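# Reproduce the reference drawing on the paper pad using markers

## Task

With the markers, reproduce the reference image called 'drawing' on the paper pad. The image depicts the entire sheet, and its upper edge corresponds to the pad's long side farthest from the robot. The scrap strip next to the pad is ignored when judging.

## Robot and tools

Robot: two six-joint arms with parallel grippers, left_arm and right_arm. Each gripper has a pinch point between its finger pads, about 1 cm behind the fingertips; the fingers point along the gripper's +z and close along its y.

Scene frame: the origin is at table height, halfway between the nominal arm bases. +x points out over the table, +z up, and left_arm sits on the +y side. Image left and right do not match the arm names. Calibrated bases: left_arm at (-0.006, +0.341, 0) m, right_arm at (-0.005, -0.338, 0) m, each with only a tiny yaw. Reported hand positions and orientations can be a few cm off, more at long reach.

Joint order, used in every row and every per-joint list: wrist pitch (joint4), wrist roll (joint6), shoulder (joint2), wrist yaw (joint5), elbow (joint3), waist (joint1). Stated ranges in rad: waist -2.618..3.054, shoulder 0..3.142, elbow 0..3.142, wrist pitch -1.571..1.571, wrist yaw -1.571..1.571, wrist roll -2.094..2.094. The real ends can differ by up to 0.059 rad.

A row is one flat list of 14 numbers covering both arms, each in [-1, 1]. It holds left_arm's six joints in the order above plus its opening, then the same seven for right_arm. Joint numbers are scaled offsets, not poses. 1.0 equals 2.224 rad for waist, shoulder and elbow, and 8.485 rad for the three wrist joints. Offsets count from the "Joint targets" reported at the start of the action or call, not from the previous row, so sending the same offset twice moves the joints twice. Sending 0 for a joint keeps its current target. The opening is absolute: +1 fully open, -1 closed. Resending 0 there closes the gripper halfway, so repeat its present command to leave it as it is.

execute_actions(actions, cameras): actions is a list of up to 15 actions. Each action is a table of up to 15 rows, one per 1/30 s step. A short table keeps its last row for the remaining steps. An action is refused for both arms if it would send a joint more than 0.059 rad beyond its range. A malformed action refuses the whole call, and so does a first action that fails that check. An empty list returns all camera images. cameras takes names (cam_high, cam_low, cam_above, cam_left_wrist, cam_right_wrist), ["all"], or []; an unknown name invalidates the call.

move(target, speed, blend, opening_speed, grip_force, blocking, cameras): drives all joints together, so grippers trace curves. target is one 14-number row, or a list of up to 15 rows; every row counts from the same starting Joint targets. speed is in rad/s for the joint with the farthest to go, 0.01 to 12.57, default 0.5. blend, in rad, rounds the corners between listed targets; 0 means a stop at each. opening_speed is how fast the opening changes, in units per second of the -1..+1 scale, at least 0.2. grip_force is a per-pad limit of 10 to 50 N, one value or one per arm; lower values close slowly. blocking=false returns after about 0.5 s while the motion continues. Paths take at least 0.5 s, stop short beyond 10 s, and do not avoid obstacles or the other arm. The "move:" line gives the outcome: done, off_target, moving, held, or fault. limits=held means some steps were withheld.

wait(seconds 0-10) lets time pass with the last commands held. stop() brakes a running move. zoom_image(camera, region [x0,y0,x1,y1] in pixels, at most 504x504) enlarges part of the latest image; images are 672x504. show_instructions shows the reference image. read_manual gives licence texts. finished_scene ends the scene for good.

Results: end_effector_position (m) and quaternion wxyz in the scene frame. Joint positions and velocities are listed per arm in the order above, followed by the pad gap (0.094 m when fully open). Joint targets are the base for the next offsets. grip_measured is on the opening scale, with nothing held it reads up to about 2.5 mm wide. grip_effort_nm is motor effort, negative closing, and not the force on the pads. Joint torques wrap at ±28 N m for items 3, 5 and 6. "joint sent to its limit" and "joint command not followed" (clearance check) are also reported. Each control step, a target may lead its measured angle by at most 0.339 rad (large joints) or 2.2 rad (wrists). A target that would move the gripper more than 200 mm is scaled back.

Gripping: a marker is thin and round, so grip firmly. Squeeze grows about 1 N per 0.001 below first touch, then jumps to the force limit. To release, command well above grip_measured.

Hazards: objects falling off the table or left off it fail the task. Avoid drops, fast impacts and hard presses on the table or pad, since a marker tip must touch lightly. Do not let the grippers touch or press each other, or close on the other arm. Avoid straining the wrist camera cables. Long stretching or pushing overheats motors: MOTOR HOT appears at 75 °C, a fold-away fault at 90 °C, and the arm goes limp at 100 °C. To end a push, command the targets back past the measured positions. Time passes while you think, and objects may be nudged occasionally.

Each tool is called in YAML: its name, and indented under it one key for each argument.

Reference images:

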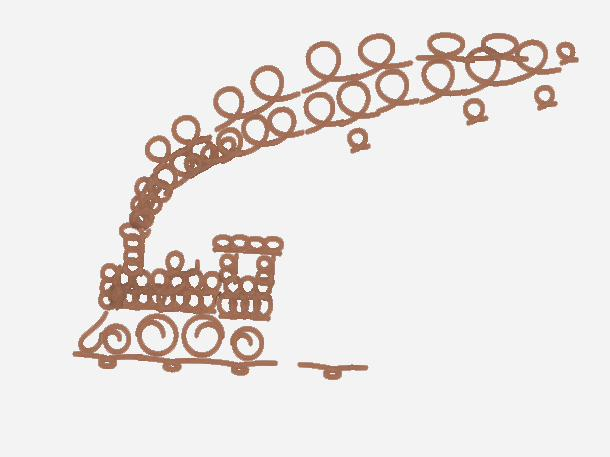

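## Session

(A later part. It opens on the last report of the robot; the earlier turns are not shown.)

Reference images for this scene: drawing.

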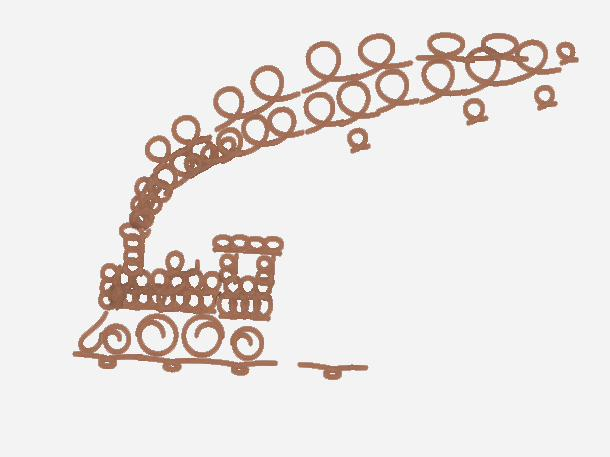

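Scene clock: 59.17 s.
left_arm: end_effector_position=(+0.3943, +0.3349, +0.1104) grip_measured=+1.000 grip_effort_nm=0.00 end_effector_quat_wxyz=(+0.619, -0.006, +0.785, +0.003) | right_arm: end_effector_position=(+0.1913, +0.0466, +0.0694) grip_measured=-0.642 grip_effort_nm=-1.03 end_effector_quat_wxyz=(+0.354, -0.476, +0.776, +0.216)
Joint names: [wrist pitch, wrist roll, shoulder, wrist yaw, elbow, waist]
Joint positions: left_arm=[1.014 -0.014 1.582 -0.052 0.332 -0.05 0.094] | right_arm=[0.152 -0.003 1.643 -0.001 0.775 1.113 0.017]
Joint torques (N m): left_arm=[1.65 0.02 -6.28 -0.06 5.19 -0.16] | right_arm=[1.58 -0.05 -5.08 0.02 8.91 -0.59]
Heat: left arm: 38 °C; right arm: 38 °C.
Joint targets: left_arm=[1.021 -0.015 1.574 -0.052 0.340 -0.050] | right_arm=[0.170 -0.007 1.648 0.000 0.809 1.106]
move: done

move:
  target:
    - [0,0,0,0,0,0,1, 0,0,-0.0486,0,-0.0274,0,-0.9]
    - [0,0,0,0,0,0,1, 0,0,-0.0486,0,-0.0274,0.18,-0.9]
  speed: [0.15,0.4]
  blend: 0.01
  cameras: ["cam_above"]

zoom_image:
  camera: "cam_above"
  region: [170, 400, 470, 504]

Scene clock: 61.93 s.
left_arm: end_effector_position=(+0.3943, +0.3349, +0.1104) grip_measured=+1.000 grip_effort_nm=0.00 end_effector_quat_wxyz=(+0.619, -0.006, +0.785, +0.003) | right_arm: end_effector_position=(+0.0278, +0.0891, +0.0916) grip_measured=-0.642 grip_effort_nm=-1.03 end_effector_quat_wxyz=(-0.323, +0.611, -0.659, -0.297)
Joint names: [wrist pitch, wrist roll, shoulder, wrist yaw, elbow, waist]
Joint positions: left_arm=[1.014 -0.014 1.582 -0.052 0.332 -0.05 0.094] | right_arm=[0.152 -0.003 1.568 0 0.755 1.508 0.017]
Joint torques (N m): left_arm=[1.67 0.05 -6.41 -0.05 5.41 -0.1] | right_arm=[1.62 -0.05 -7.24 0.01 5.49 -0.13]
Heat: left arm: 38 °C; right arm: 38 °C.
Joint targets: left_arm=[1.021 -0.015 1.574 -0.052 0.340 -0.050] | right_arm=[0.170 -0.007 1.539 0.000 0.747 1.507]
move: done
Images, in order (width x height): cam_above 672x504.

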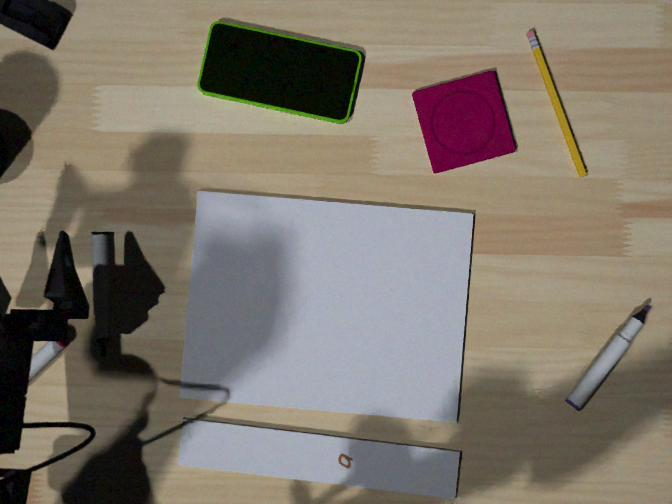

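Scaled by 1.680 from the camera's 672x504 image, which has a finer 960x720 frame.

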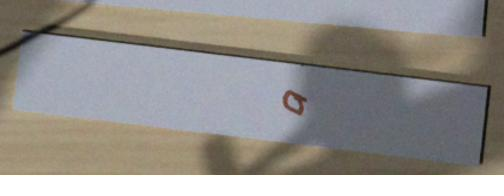

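zoom_image:
  camera: "cam_above"
  region: [325, 440, 375, 480]

Scaled by 10.080 from the camera's 672x504 image, which has a finer 960x720 frame.

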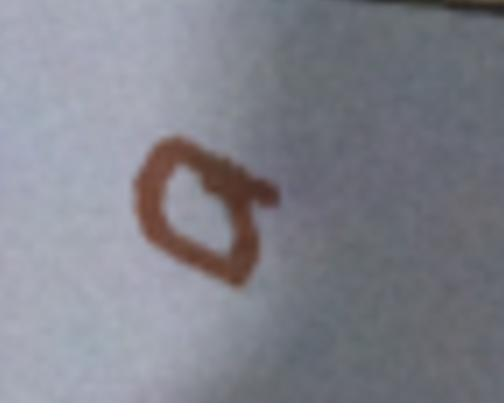

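zoom_image:
  camera: "cam_above"
  region: [180, 175, 230, 215]

zoom_image:
  camera: "cam_above"
  region: [445, 190, 495, 230]

zoom_image:
  camera: "cam_above"
  region: [430, 400, 480, 440]

zoom_image:
  camera: "cam_above"
  region: [165, 385, 215, 425]

Scaled by 10.080 from the camera's 672x504 image, which has a finer 960x720 frame.

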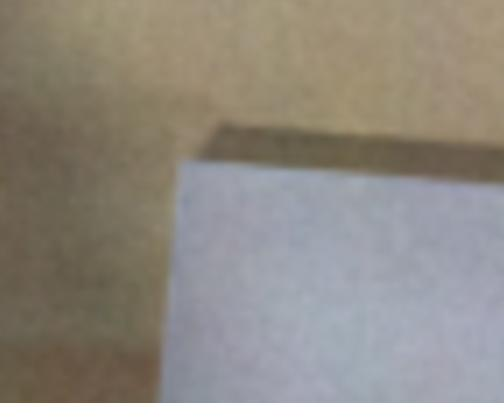

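Scaled by 10.080 from the camera's 672x504 image, which has a finer 960x720 frame.

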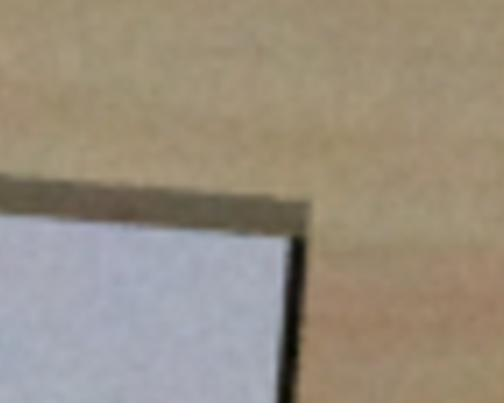

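Scaled by 10.080 from the camera's 672x504 image, which has a finer 960x720 frame.

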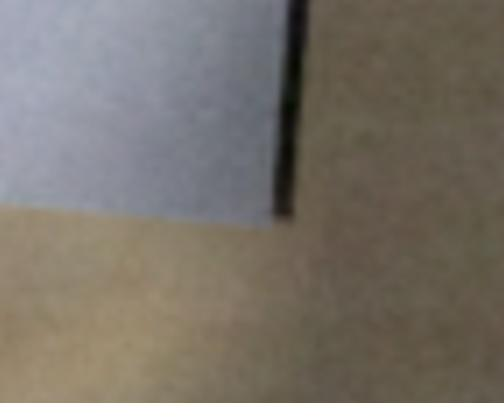

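Scaled by 10.080 from the camera's 672x504 image, which has a finer 960x720 frame.

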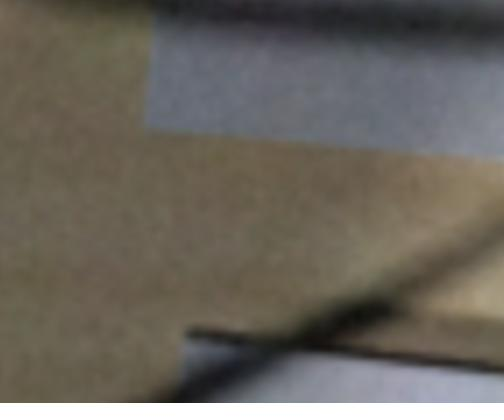

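move:
  target: [0,0,0,0,0,0,1, 0,0,0.15603,0,0.18165,-0.13894,-0.9]
  speed: 0.3

Scene clock: 68.87 s.
left_arm: end_effector_position=(+0.3943, +0.3349, +0.1104) grip_measured=+1.000 grip_effort_nm=0.00 end_effector_quat_wxyz=(+0.619, -0.006, +0.785, +0.003) | right_arm: end_effector_position=(+0.1933, +0.1457, +0.0970) grip_measured=-0.642 grip_effort_nm=-1.03 end_effector_quat_wxyz=(+0.382, -0.496, +0.738, +0.254)
Joint names: [wrist pitch, wrist roll, shoulder, wrist yaw, elbow, waist]
Joint positions: left_arm=[1.014 -0.014 1.582 -0.052 0.332 -0.05 0.094] | right_arm=[0.152 -0.003 1.884 0.001 1.114 1.197 0.017]
Joint torques (N m): left_arm=[1.64 0.02 -6.46 -0.03 5.18 -0.05] | right_arm=[1.65 -0.04 -7.34 0 9.65 0.05]
Heat: left arm: 39 °C; right arm: 38 °C.
Joint targets: left_arm=[1.021 -0.015 1.574 -0.052 0.340 -0.050] | right_arm=[0.170 -0.007 1.887 0.000 1.152 1.198]
move: off_target (right_arm); right_arm: the elbow is farthest, 0.037 rad from its target

move:
  target: [0,0,0,0,0,0,1, 0,0,0.02265,0,0.00616,0,-0.9]
  speed: 0.08

move:
  target: [0,0,0,0,0,0,1, 0,0,0.00377,0,0.00103,0,-0.9]
  speed: 0.03

move:
  target: [0,0,0,0,0,0,1, 0,0,0.00377,0,0.00103,0,-0.9]
  speed: 0.03

Scene clock: 70.17 s.
left_arm: end_effector_position=(+0.3943, +0.3349, +0.1104) grip_measured=+1.000 grip_effort_nm=0.00 end_effector_quat_wxyz=(+0.619, -0.006, +0.785, +0.003) | right_arm: end_effector_position=(+0.1941, +0.1476, +0.0772) grip_measured=-0.642 grip_effort_nm=-1.03 end_effector_quat_wxyz=(+0.368, -0.500, +0.745, +0.245)
Joint names: [wrist pitch, wrist roll, shoulder, wrist yaw, elbow, waist]
Joint positions: left_arm=[1.014 -0.014 1.582 -0.052 0.332 -0.05 0.094] | right_arm=[0.152 -0.003 1.934 0.001 1.127 1.197 0.017]
Joint torques (N m): left_arm=[1.69 0.02 -6.42 -0.07 5.16 -0.01] | right_arm=[1.62 -0.04 -7.56 0 9.51 0.06]
Heat: left arm: 39 °C; right arm: 38 °C.
Joint targets: left_arm=[1.021 -0.015 1.574 -0.052 0.340 -0.050] | right_arm=[0.170 -0.007 1.937 0.000 1.165 1.198]
move: off_target (right_arm); right_arm: the elbow is farthest, 0.038 rad from its target

Scene clock: 71.07 s.
left_arm: end_effector_position=(+0.3943, +0.3349, +0.1104) grip_measured=+1.000 grip_effort_nm=0.00 end_effector_quat_wxyz=(+0.619, -0.006, +0.785, +0.003) | right_arm: end_effector_position=(+0.1944, +0.1483, +0.0752) grip_measured=-0.642 grip_effort_nm=-1.03 end_effector_quat_wxyz=(+0.367, -0.501, +0.745, +0.244)
Joint names: [wrist pitch, wrist roll, shoulder, wrist yaw, elbow, waist]
Joint positions: left_arm=[1.014 -0.014 1.582 -0.052 0.332 -0.05 0.094] | right_arm=[0.152 -0.003 1.941 0.001 1.131 1.197 0.017]
Joint velocities: left_arm=[within noise] | right_arm=[-0.066 0.037 -0.002 -0.066 -0.051 -0.002 0]
Joint torques (N m): left_arm=[1.69 0.02 -6.43 -0.02 5.16 -0.14] | right_arm=[1.62 -0.05 -7.51 0 9.47 0.08]
Heat: left arm: 39 °C; right arm: 38 °C.
Joint targets: left_arm=[1.021 -0.015 1.574 -0.052 0.340 -0.050] | right_arm=[0.170 -0.007 1.945 0.000 1.168 1.198]
move: off_target (right_arm); right_arm: the elbow is farthest, 0.037 rad from its target

Scene clock: 71.77 s.
left_arm: end_effector_position=(+0.3943, +0.3349, +0.1104) grip_measured=+1.000 grip_effort_nm=0.00 end_effector_quat_wxyz=(+0.619, -0.006, +0.785, +0.003) | right_arm: end_effector_position=(+0.1947, +0.1491, +0.0735) grip_measured=-0.642 grip_effort_nm=-1.03 end_effector_quat_wxyz=(+0.366, -0.501, +0.746, +0.243)
Joint names: [wrist pitch, wrist roll, shoulder, wrist yaw, elbow, waist]
Joint positions: left_arm=[1.014 -0.014 1.582 -0.052 0.332 -0.05 0.094] | right_arm=[0.152 -0.003 1.947 0.001 1.135 1.197 0.017]
Joint torques (N m): left_arm=[1.67 0.04 -6.38 -0.05 5.24 -0.01] | right_arm=[1.62 -0.05 -7.39 0 9.28 0.08]
Heat: left arm: 39 °C; right arm: 38 °C.
Joint targets: left_arm=[1.021 -0.015 1.574 -0.052 0.340 -0.050] | right_arm=[0.170 -0.007 1.954 0.000 1.170 1.198]
move: off_target (right_arm); right_arm: the elbow is farthest, 0.036 rad from its target

move:
  target: [0,0,0,0,0,0,1, 0,0,0.00377,0,0.00103,0,-0.9]
  speed: 0.03

move:
  target: [0,0,0,0,0,0,1, 0,0,0.00377,0,0.00103,0,-0.9]
  speed: 0.03

Scene clock: 72.83 s.
left_arm: end_effector_position=(+0.3943, +0.3349, +0.1104) grip_measured=+1.000 grip_effort_nm=0.00 end_effector_quat_wxyz=(+0.619, -0.006, +0.785, +0.003) | right_arm: end_effector_position=(+0.1952, +0.1503, +0.0729) grip_measured=-0.642 grip_effort_nm=-1.03 end_effector_quat_wxyz=(+0.366, -0.501, +0.746, +0.243)
Joint names: [wrist pitch, wrist roll, shoulder, wrist yaw, elbow, waist]
Joint positions: left_arm=[1.014 -0.014 1.582 -0.052 0.332 -0.05 0.094] | right_arm=[0.152 -0.003 1.953 0.001 1.14 1.197 0.017]
Joint torques (N m): left_arm=[1.69 0.08 -6.39 -0.06 5.24 -0.17] | right_arm=[1.62 -0.05 -7.2 0 9.03 0.08]
Heat: left arm: 39 °C; right arm: 38 °C.
Joint targets: left_arm=[1.021 -0.015 1.574 -0.052 0.340 -0.050] | right_arm=[0.170 -0.007 1.962 0.000 1.172 1.198]
move: done

Scene clock: 73.53 s.
left_arm: end_effector_position=(+0.3943, +0.3349, +0.1104) grip_measured=+1.000 grip_effort_nm=0.00 end_effector_quat_wxyz=(+0.619, -0.006, +0.785, +0.003) | right_arm: end_effector_position=(+0.1957, +0.1516, +0.0724) grip_measured=-0.642 grip_effort_nm=-1.03 end_effector_quat_wxyz=(+0.366, -0.501, +0.745, +0.244)
Joint names: [wrist pitch, wrist roll, shoulder, wrist yaw, elbow, waist]
Joint positions: left_arm=[1.014 -0.014 1.582 -0.052 0.332 -0.05 0.094] | right_arm=[0.154 -0.003 1.958 0.001 1.144 1.197 0.017]
Joint torques (N m): left_arm=[1.65 0.02 -6.49 -0.01 5.22 -0.17] | right_arm=[1.6 -0.05 -7.06 0 8.79 0.08]
Heat: left arm: 39 °C; right arm: 38 °C.
Joint targets: left_arm=[1.021 -0.015 1.574 -0.052 0.340 -0.050] | right_arm=[0.170 -0.007 1.970 0.000 1.174 1.198]
move: done

move:
  target: [0,0,0,0,0,0,1, 0,0,0,0,0,0.01349,-0.9]
  speed: 0.05

move:
  target: [0,0,0,0,0,0,1, 0,0,0,0,0,-0.01349,-0.9]
  speed: 0.05

move:
  target: [0,0,0,0,0,0,1, 0,0,0,0,0,0.01349,-0.9]
  speed: 0.05

Scene clock: 74.90 s.
left_arm: end_effector_position=(+0.3943, +0.3349, +0.1104) grip_measured=+1.000 grip_effort_nm=0.00 end_effector_quat_wxyz=(+0.619, -0.006, +0.785, +0.003) | right_arm: end_effector_position=(+0.1841, +0.1566, +0.0728) grip_measured=-0.642 grip_effort_nm=-1.03 end_effector_quat_wxyz=(+0.364, -0.510, +0.739, +0.248)
Joint names: [wrist pitch, wrist roll, shoulder, wrist yaw, elbow, waist]
Joint positions: left_arm=[1.014 -0.014 1.582 -0.052 0.332 -0.05 0.094] | right_arm=[0.156 -0.004 1.958 0.002 1.144 1.221 0.017]
Joint torques (N m): left_arm=[1.64 0.04 -6.56 -0.06 5.16 -0.06] | right_arm=[1.58 -0.04 -7.08 -0.01 8.77 0.55]
Heat: left arm: 39 °C; right arm: 39 °C.
Joint targets: left_arm=[1.021 -0.015 1.574 -0.052 0.340 -0.050] | right_arm=[0.170 -0.007 1.970 0.000 1.174 1.228]
move: done

Scene clock: 75.83 s.
left_arm: end_effector_position=(+0.3943, +0.3349, +0.1104) grip_measured=+1.000 grip_effort_nm=0.00 end_effector_quat_wxyz=(+0.619, -0.006, +0.785, +0.003) | right_arm: end_effector_position=(+0.1918, +0.1535, +0.0728) grip_measured=-0.642 grip_effort_nm=-1.03 end_effector_quat_wxyz=(+0.366, -0.504, +0.743, +0.246)
Joint names: [wrist pitch, wrist roll, shoulder, wrist yaw, elbow, waist]
Joint positions: left_arm=[1.014 -0.014 1.582 -0.052 0.332 -0.05 0.094] | right_arm=[0.156 -0.004 1.958 0.002 1.144 1.205 0.017]
Joint torques (N m): left_arm=[1.68 0.03 -6.46 -0.07 5.11 -0.09] | right_arm=[1.58 -0.04 -7.06 -0.01 8.8 -0.65]
Heat: left arm: 39 °C; right arm: 39 °C.
Joint targets: left_arm=[1.021 -0.015 1.574 -0.052 0.340 -0.050] | right_arm=[0.170 -0.007 1.970 0.000 1.174 1.198]
move: done

Scene clock: 76.73 s.
left_arm: end_effector_position=(+0.3943, +0.3349, +0.1104) grip_measured=+1.000 grip_effort_nm=0.00 end_effector_quat_wxyz=(+0.619, -0.006, +0.785, +0.003) | right_arm: end_effector_position=(+0.1847, +0.1563, +0.0728) grip_measured=-0.642 grip_effort_nm=-1.03 end_effector_quat_wxyz=(+0.364, -0.509, +0.739, +0.248)
Joint names: [wrist pitch, wrist roll, shoulder, wrist yaw, elbow, waist]
Joint positions: left_arm=[1.014 -0.014 1.582 -0.052 0.332 -0.05 0.094] | right_arm=[0.156 -0.004 1.958 0.002 1.144 1.22 0.017]
Joint torques (N m): left_arm=[1.67 0.04 -6.41 -0.04 5.29 -0.17] | right_arm=[1.58 -0.04 -7.06 -0.01 8.79 0.65]
Heat: left arm: 39 °C; right arm: 39 °C.
Joint targets: left_arm=[1.021 -0.015 1.574 -0.052 0.340 -0.050] | right_arm=[0.170 -0.007 1.970 0.000 1.174 1.227]
move: done

move:
  target: [0,0,0,0,0,0,1, 0,0,0.01052,0,0.0134,0,-0.9]
  speed: 0.05

move:
  target: [0,0,0,0,0,0,1, 0,0,-0.01052,0,-0.0134,0,-0.9]
  speed: 0.05

move:
  target: [0,0,0,0,0,0,1, 0,0,-0.01052,0,-0.0134,0,-0.9]
  speed: 0.05

move:
  target: [0,0,0,0,0,0,1, 0,0,0.01052,0,0.0134,0,-0.9]
  speed: 0.05

move:
  target: [0,0,0,0,0,0,1, 0,0,0.01052,0,0.0134,0,-0.9]
  speed: 0.05

Scene clock: 78.07 s.
left_arm: end_effector_position=(+0.3943, +0.3349, +0.1104) grip_measured=+1.000 grip_effort_nm=0.00 end_effector_quat_wxyz=(+0.619, -0.006, +0.785, +0.003) | right_arm: end_effector_position=(+0.1874, +0.1634, +0.0729) grip_measured=-0.642 grip_effort_nm=-1.03 end_effector_quat_wxyz=(+0.367, -0.509, +0.738, +0.250)
Joint names: [wrist pitch, wrist roll, shoulder, wrist yaw, elbow, waist]
Joint positions: left_arm=[1.014 -0.014 1.582 -0.052 0.332 -0.05 0.094] | right_arm=[0.156 -0.004 1.982 0.002 1.174 1.22 0.017]
Joint torques (N m): left_arm=[1.66 0.06 -6.38 -0.05 5.23 -0.08] | right_arm=[1.58 -0.03 -7.25 -0.01 8.83 0.65]
Heat: left arm: 39 °C; right arm: 39 °C.
Joint targets: left_arm=[1.021 -0.015 1.574 -0.052 0.340 -0.050] | right_arm=[0.170 -0.007 1.994 0.000 1.204 1.227]
move: done

Scene clock: 78.90 s.
left_arm: end_effector_position=(+0.3943, +0.3349, +0.1104) grip_measured=+1.000 grip_effort_nm=0.00 end_effector_quat_wxyz=(+0.619, -0.006, +0.785, +0.003) | right_arm: end_effector_position=(+0.1874, +0.1634, +0.0729) grip_measured=-0.642 grip_effort_nm=-1.03 end_effector_quat_wxyz=(+0.367, -0.509, +0.738, +0.250)
Joint names: [wrist pitch, wrist roll, shoulder, wrist yaw, elbow, waist]
Joint positions: left_arm=[1.014 -0.014 1.582 -0.052 0.332 -0.05 0.094] | right_arm=[0.156 -0.004 1.982 0.002 1.174 1.22 0.017]
Joint torques (N m): left_arm=[1.66 0.04 -6.5 -0.04 5.26 -0.16] | right_arm=[1.58 -0.03 -8.94 -0.01 6.13 0.65]
Heat: left arm: 39 °C; right arm: 39 °C.
Joint targets: left_arm=[1.021 -0.015 1.574 -0.052 0.340 -0.050] | right_arm=[0.170 -0.007 1.971 0.000 1.174 1.227]
move: done

Scene clock: 79.77 s.
left_arm: end_effector_position=(+0.3943, +0.3349, +0.1104) grip_measured=+1.000 grip_effort_nm=0.00 end_effector_quat_wxyz=(+0.619, -0.006, +0.785, +0.003) | right_arm: end_effector_position=(+0.1868, +0.1618, +0.0731) grip_measured=-0.642 grip_effort_nm=-1.03 end_effector_quat_wxyz=(+0.369, -0.508, +0.737, +0.251)
Joint names: [wrist pitch, wrist roll, shoulder, wrist yaw, elbow, waist]
Joint positions: left_arm=[1.014 -0.014 1.582 -0.052 0.332 -0.05 0.094] | right_arm=[0.169 -0.004 1.976 0.002 1.16 1.22 0.017]
Joint torques (N m): left_arm=[1.7 0.04 -6.49 -0.07 5.22 -0.06] | right_arm=[1.47 -0.04 -10.24 -0.01 4.78 0.64]
Heat: left arm: 39 °C; right arm: 39 °C.
Joint targets: left_arm=[1.021 -0.015 1.574 -0.052 0.340 -0.050] | right_arm=[0.170 -0.007 1.947 0.000 1.145 1.227]
move: done

Scene clock: 80.60 s.
left_arm: end_effector_position=(+0.3943, +0.3349, +0.1104) grip_measured=+1.000 grip_effort_nm=0.00 end_effector_quat_wxyz=(+0.619, -0.006, +0.785, +0.003) | right_arm: end_effector_position=(+0.1868, +0.1618, +0.0731) grip_measured=-0.642 grip_effort_nm=-1.03 end_effector_quat_wxyz=(+0.369, -0.508, +0.737, +0.251)
Joint names: [wrist pitch, wrist roll, shoulder, wrist yaw, elbow, waist]
Joint positions: left_arm=[1.014 -0.014 1.582 -0.052 0.332 -0.05 0.094] | right_arm=[0.169 -0.004 1.976 0.002 1.16 1.22 0.017]
Joint torques (N m): left_arm=[1.62 0.05 -6.27 -0.03 5.14 -0.06] | right_arm=[1.47 -0.04 -8.46 -0.01 7.31 0.65]
Heat: left arm: 39 °C; right arm: 39 °C.
Joint targets: left_arm=[1.021 -0.015 1.574 -0.052 0.340 -0.050] | right_arm=[0.170 -0.007 1.971 0.000 1.175 1.227]
move: done

Scene clock: 81.47 s.
left_arm: end_effector_position=(+0.3943, +0.3349, +0.1104) grip_measured=+1.000 grip_effort_nm=0.00 end_effector_quat_wxyz=(+0.619, -0.006, +0.785, +0.003) | right_arm: end_effector_position=(+0.1879, +0.1648, +0.0739) grip_measured=-0.642 grip_effort_nm=-1.03 end_effector_quat_wxyz=(+0.370, -0.507, +0.736, +0.252)
Joint names: [wrist pitch, wrist roll, shoulder, wrist yaw, elbow, waist]
Joint positions: left_arm=[1.014 -0.014 1.582 -0.052 0.332 -0.05 0.094] | right_arm=[0.169 -0.004 1.984 0.002 1.173 1.22 0.017]
Joint torques (N m): left_arm=[1.67 0.03 -6.43 -0.04 5.12 -0.02] | right_arm=[1.47 -0.04 -7.39 -0.01 8.99 0.65]
Heat: left arm: 39 °C; right arm: 39 °C.
Joint targets: left_arm=[1.021 -0.015 1.574 -0.052 0.340 -0.050] | right_arm=[0.170 -0.007 1.994 0.000 1.204 1.227]
move: done

move:
  target:
    - [0,0,0,0,0,0,1, 0.006,0,-0.0486,0,-0.0274,0,-0.9]
    - [0,0,0,0,0,0,1, -0.00206,0,-0.0486,0,-0.0274,0.17,-0.9]
  speed: [0.15,0.4]
  cameras: ["cam_above"]

zoom_image:
  camera: "cam_above"
  region: [220, 420, 280, 468]

Scene clock: 85.17 s.
left_arm: end_effector_position=(+0.3943, +0.3349, +0.1104) grip_measured=+1.000 grip_effort_nm=0.00 end_effector_quat_wxyz=(+0.619, -0.006, +0.785, +0.003) | right_arm: end_effector_position=(-0.0197, +0.1933, +0.0926) grip_measured=-0.642 grip_effort_nm=-1.03 end_effector_quat_wxyz=(-0.319, +0.638, -0.620, -0.326)
Joint names: [wrist pitch, wrist roll, shoulder, wrist yaw, elbow, waist]
Joint positions: left_arm=[1.014 -0.014 1.582 -0.052 0.332 -0.05 0.094] | right_arm=[0.147 -0.004 1.922 0.001 1.152 1.613 0.017]
Joint torques (N m): left_arm=[1.67 0.04 -6.43 -0.05 5.33 -0.03] | right_arm=[1.54 -0.03 -10.59 0.01 5.5 -0.66]
Heat: left arm: 39 °C; right arm: 39 °C.
Joint targets: left_arm=[1.021 -0.015 1.574 -0.052 0.340 -0.050] | right_arm=[0.152 -0.007 1.886 0.000 1.143 1.606]
move: off_target (right_arm); right_arm: the shoulder is farthest, 0.036 rad from its target
Images, in order (width x height): cam_above 672x504.

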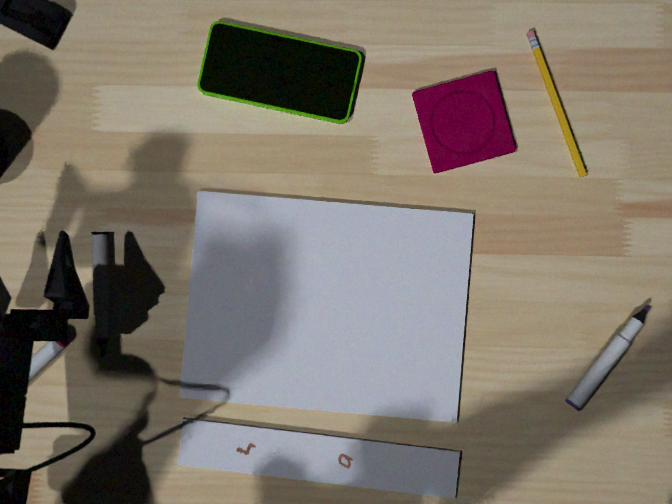

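Scaled by 8.400 from the camera's 672x504 image, which has a finer 960x720 frame.

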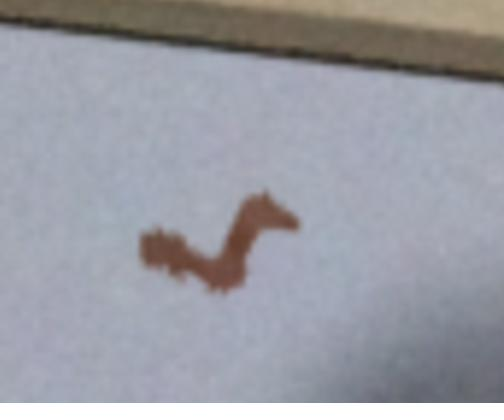

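move:
  target:
    - [0,0,0,0,0,0,1, 0,0,-0.08363,0,-0.09577,-0.19847,-0.9]
    - [0,0,0,0,0,0,1, 0,0,-0.06547,0,-0.07253,-0.19847,-0.9]
    - [0,0,0,0,0,0,1, 0,0,-0.03035,0,-0.06178,-0.19847,-0.9]
  speed: [0.4,0.2,0.06]
  blend: [0,0.003,0]

move:
  target:
    - [0,0,0,0,0,0,1, 0,0,0.00557,0,0.00658,-0.00111,-0.9]
    - [0,0,0,0,0,0,1, 0,0,0.00964,0,0.01139,-0.00414,-0.9]
    - [0,0,0,0,0,0,1, 0,0,0.01113,0,0.01315,-0.00827,-0.9]
    - [0,0,0,0,0,0,1, 0,0,-0.00347,0,-0.00795,-0.00827,-0.9]
    - [0,0,0,0,0,0,1, 0,0,-0.00496,0,-0.00971,-0.01241,-0.9]
    - [0,0,0,0,0,0,1, 0,0,-0.00903,0,-0.01452,-0.01543,-0.9]
    - [0,0,0,0,0,0,1, 0,0,-0.0146,0,-0.0211,-0.01654,-0.9]
    - [0,0,0,0,0,0,1, 0,0,-0.0146,0,-0.0211,-0.01069,-0.9]
    - [0,0,0,0,0,0,1, 0,0,-0.02017,0,-0.02768,-0.00958,-0.9]
    - [0,0,0,0,0,0,1, 0,0,-0.02424,0,-0.03249,-0.00656,-0.9]
    - [0,0,0,0,0,0,1, 0,0,-0.02573,0,-0.03425,-0.00242,-0.9]
    - [0,0,0,0,0,0,1, 0,0,-0.01113,0,-0.01315,-0.00242,-0.9]
    - [0,0,0,0,0,0,1, 0,0,-0.00964,0,-0.01139,0.00171,-0.9]
    - [0,0,0,0,0,0,1, 0,0,-0.00557,0,-0.00658,0.00474,-0.9]
    - [0,0,0,0,0,0,1, 0,0,0,0,0,0.00585,-0.9]
  speed: [0.04,0.04,0.04,0.2,0.04,0.04,0.04,0.2,0.04,0.04,0.04,0.2,0.04,0.04,0.04]
  blend: 0.002

move:
  target:
    - [0,0,0,0,0,0,1, 0,0,-0.0486,0,-0.0274,0,-0.9]
    - [0,0,0,0,0,0,1, 0,0,-0.0486,0,-0.0274,0.18,-0.9]
  speed: [0.15,0.4]
  blend: 0.01
  cameras: ["cam_above"]

zoom_image:
  camera: "cam_above"
  region: [265, 430, 325, 478]

Scene clock: 93.07 s.
left_arm: end_effector_position=(+0.3943, +0.3349, +0.1104) grip_measured=+1.000 grip_effort_nm=0.00 end_effector_quat_wxyz=(+0.619, -0.006, +0.785, +0.003) | right_arm: end_effector_position=(+0.1951, +0.1012, +0.0710) grip_measured=-0.642 grip_effort_nm=-1.03 end_effector_quat_wxyz=(+0.357, -0.491, +0.762, +0.226)
Joint names: [wrist pitch, wrist roll, shoulder, wrist yaw, elbow, waist]
Joint positions: left_arm=[1.014 -0.014 1.582 -0.052 0.332 -0.05 0.094] | right_arm=[0.143 -0.004 1.813 0.004 0.971 1.159 0.017]
Joint torques (N m): left_arm=[1.66 0.02 -6.42 -0.04 5.38 -0.13] | right_arm=[1.51 -0.04 -6.37 -0.03 9.1 0.39]
Heat: left arm: 40 °C; right arm: 38 °C.
Joint targets: left_arm=[1.021 -0.015 1.574 -0.052 0.340 -0.050] | right_arm=[0.152 -0.007 1.818 0.000 1.006 1.164]
move: done

Scene clock: 97.37 s.
left_arm: end_effector_position=(+0.3943, +0.3349, +0.1104) grip_measured=+1.000 grip_effort_nm=0.00 end_effector_quat_wxyz=(+0.619, -0.006, +0.785, +0.003) | right_arm: end_effector_position=(+0.1902, +0.1034, +0.0710) grip_measured=-0.642 grip_effort_nm=-1.03 end_effector_quat_wxyz=(+0.355, -0.496, +0.759, +0.228)
Joint names: [wrist pitch, wrist roll, shoulder, wrist yaw, elbow, waist]
Joint positions: left_arm=[1.014 -0.014 1.582 -0.052 0.332 -0.05 0.094] | right_arm=[0.143 -0.004 1.813 0.004 0.971 1.17 0.017]
Joint torques (N m): left_arm=[1.69 0.05 -6.38 -0.02 5.34 -0.09] | right_arm=[1.51 -0.04 -6.38 -0.03 9.11 0.55]
Heat: left arm: 40 °C; right arm: 38 °C.
Joint targets: left_arm=[1.021 -0.015 1.574 -0.052 0.340 -0.050] | right_arm=[0.152 -0.007 1.818 0.000 1.006 1.177]
move: done

Scene clock: 99.47 s.
left_arm: end_effector_position=(+0.3943, +0.3349, +0.1104) grip_measured=+1.000 grip_effort_nm=0.00 end_effector_quat_wxyz=(+0.619, -0.006, +0.785, +0.003) | right_arm: end_effector_position=(-0.0037, +0.1413, +0.0952) grip_measured=-0.642 grip_effort_nm=-1.03 end_effector_quat_wxyz=(-0.316, +0.633, -0.633, -0.313)
Joint names: [wrist pitch, wrist roll, shoulder, wrist yaw, elbow, waist]
Joint positions: left_arm=[1.014 -0.014 1.582 -0.052 0.332 -0.05 0.094] | right_arm=[0.142 -0.004 1.743 0.001 0.952 1.582 0.017]
Joint torques (N m): left_arm=[1.66 0.02 -6.43 -0.08 5.18 -0.03] | right_arm=[1.56 -0.03 -8.92 0 5.55 -0.35]
Heat: left arm: 40 °C; right arm: 38 °C.
Joint targets: left_arm=[1.021 -0.015 1.574 -0.052 0.340 -0.050] | right_arm=[0.152 -0.007 1.710 0.000 0.945 1.578]
move: done
Images, in order (width x height): cam_above 672x504.

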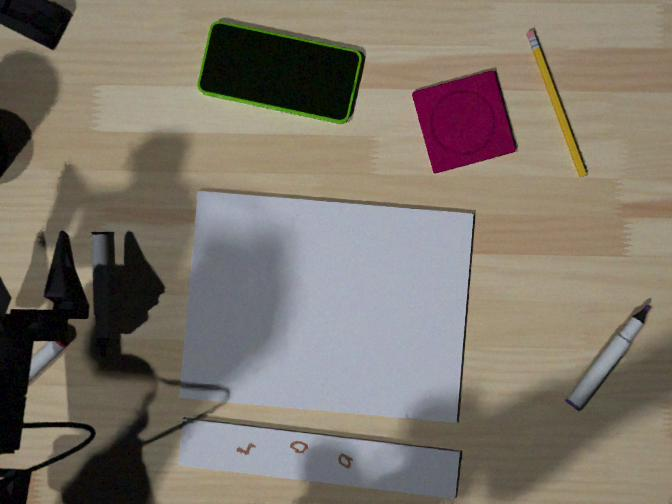

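Scaled by 8.400 from the camera's 672x504 image, which has a finer 960x720 frame.

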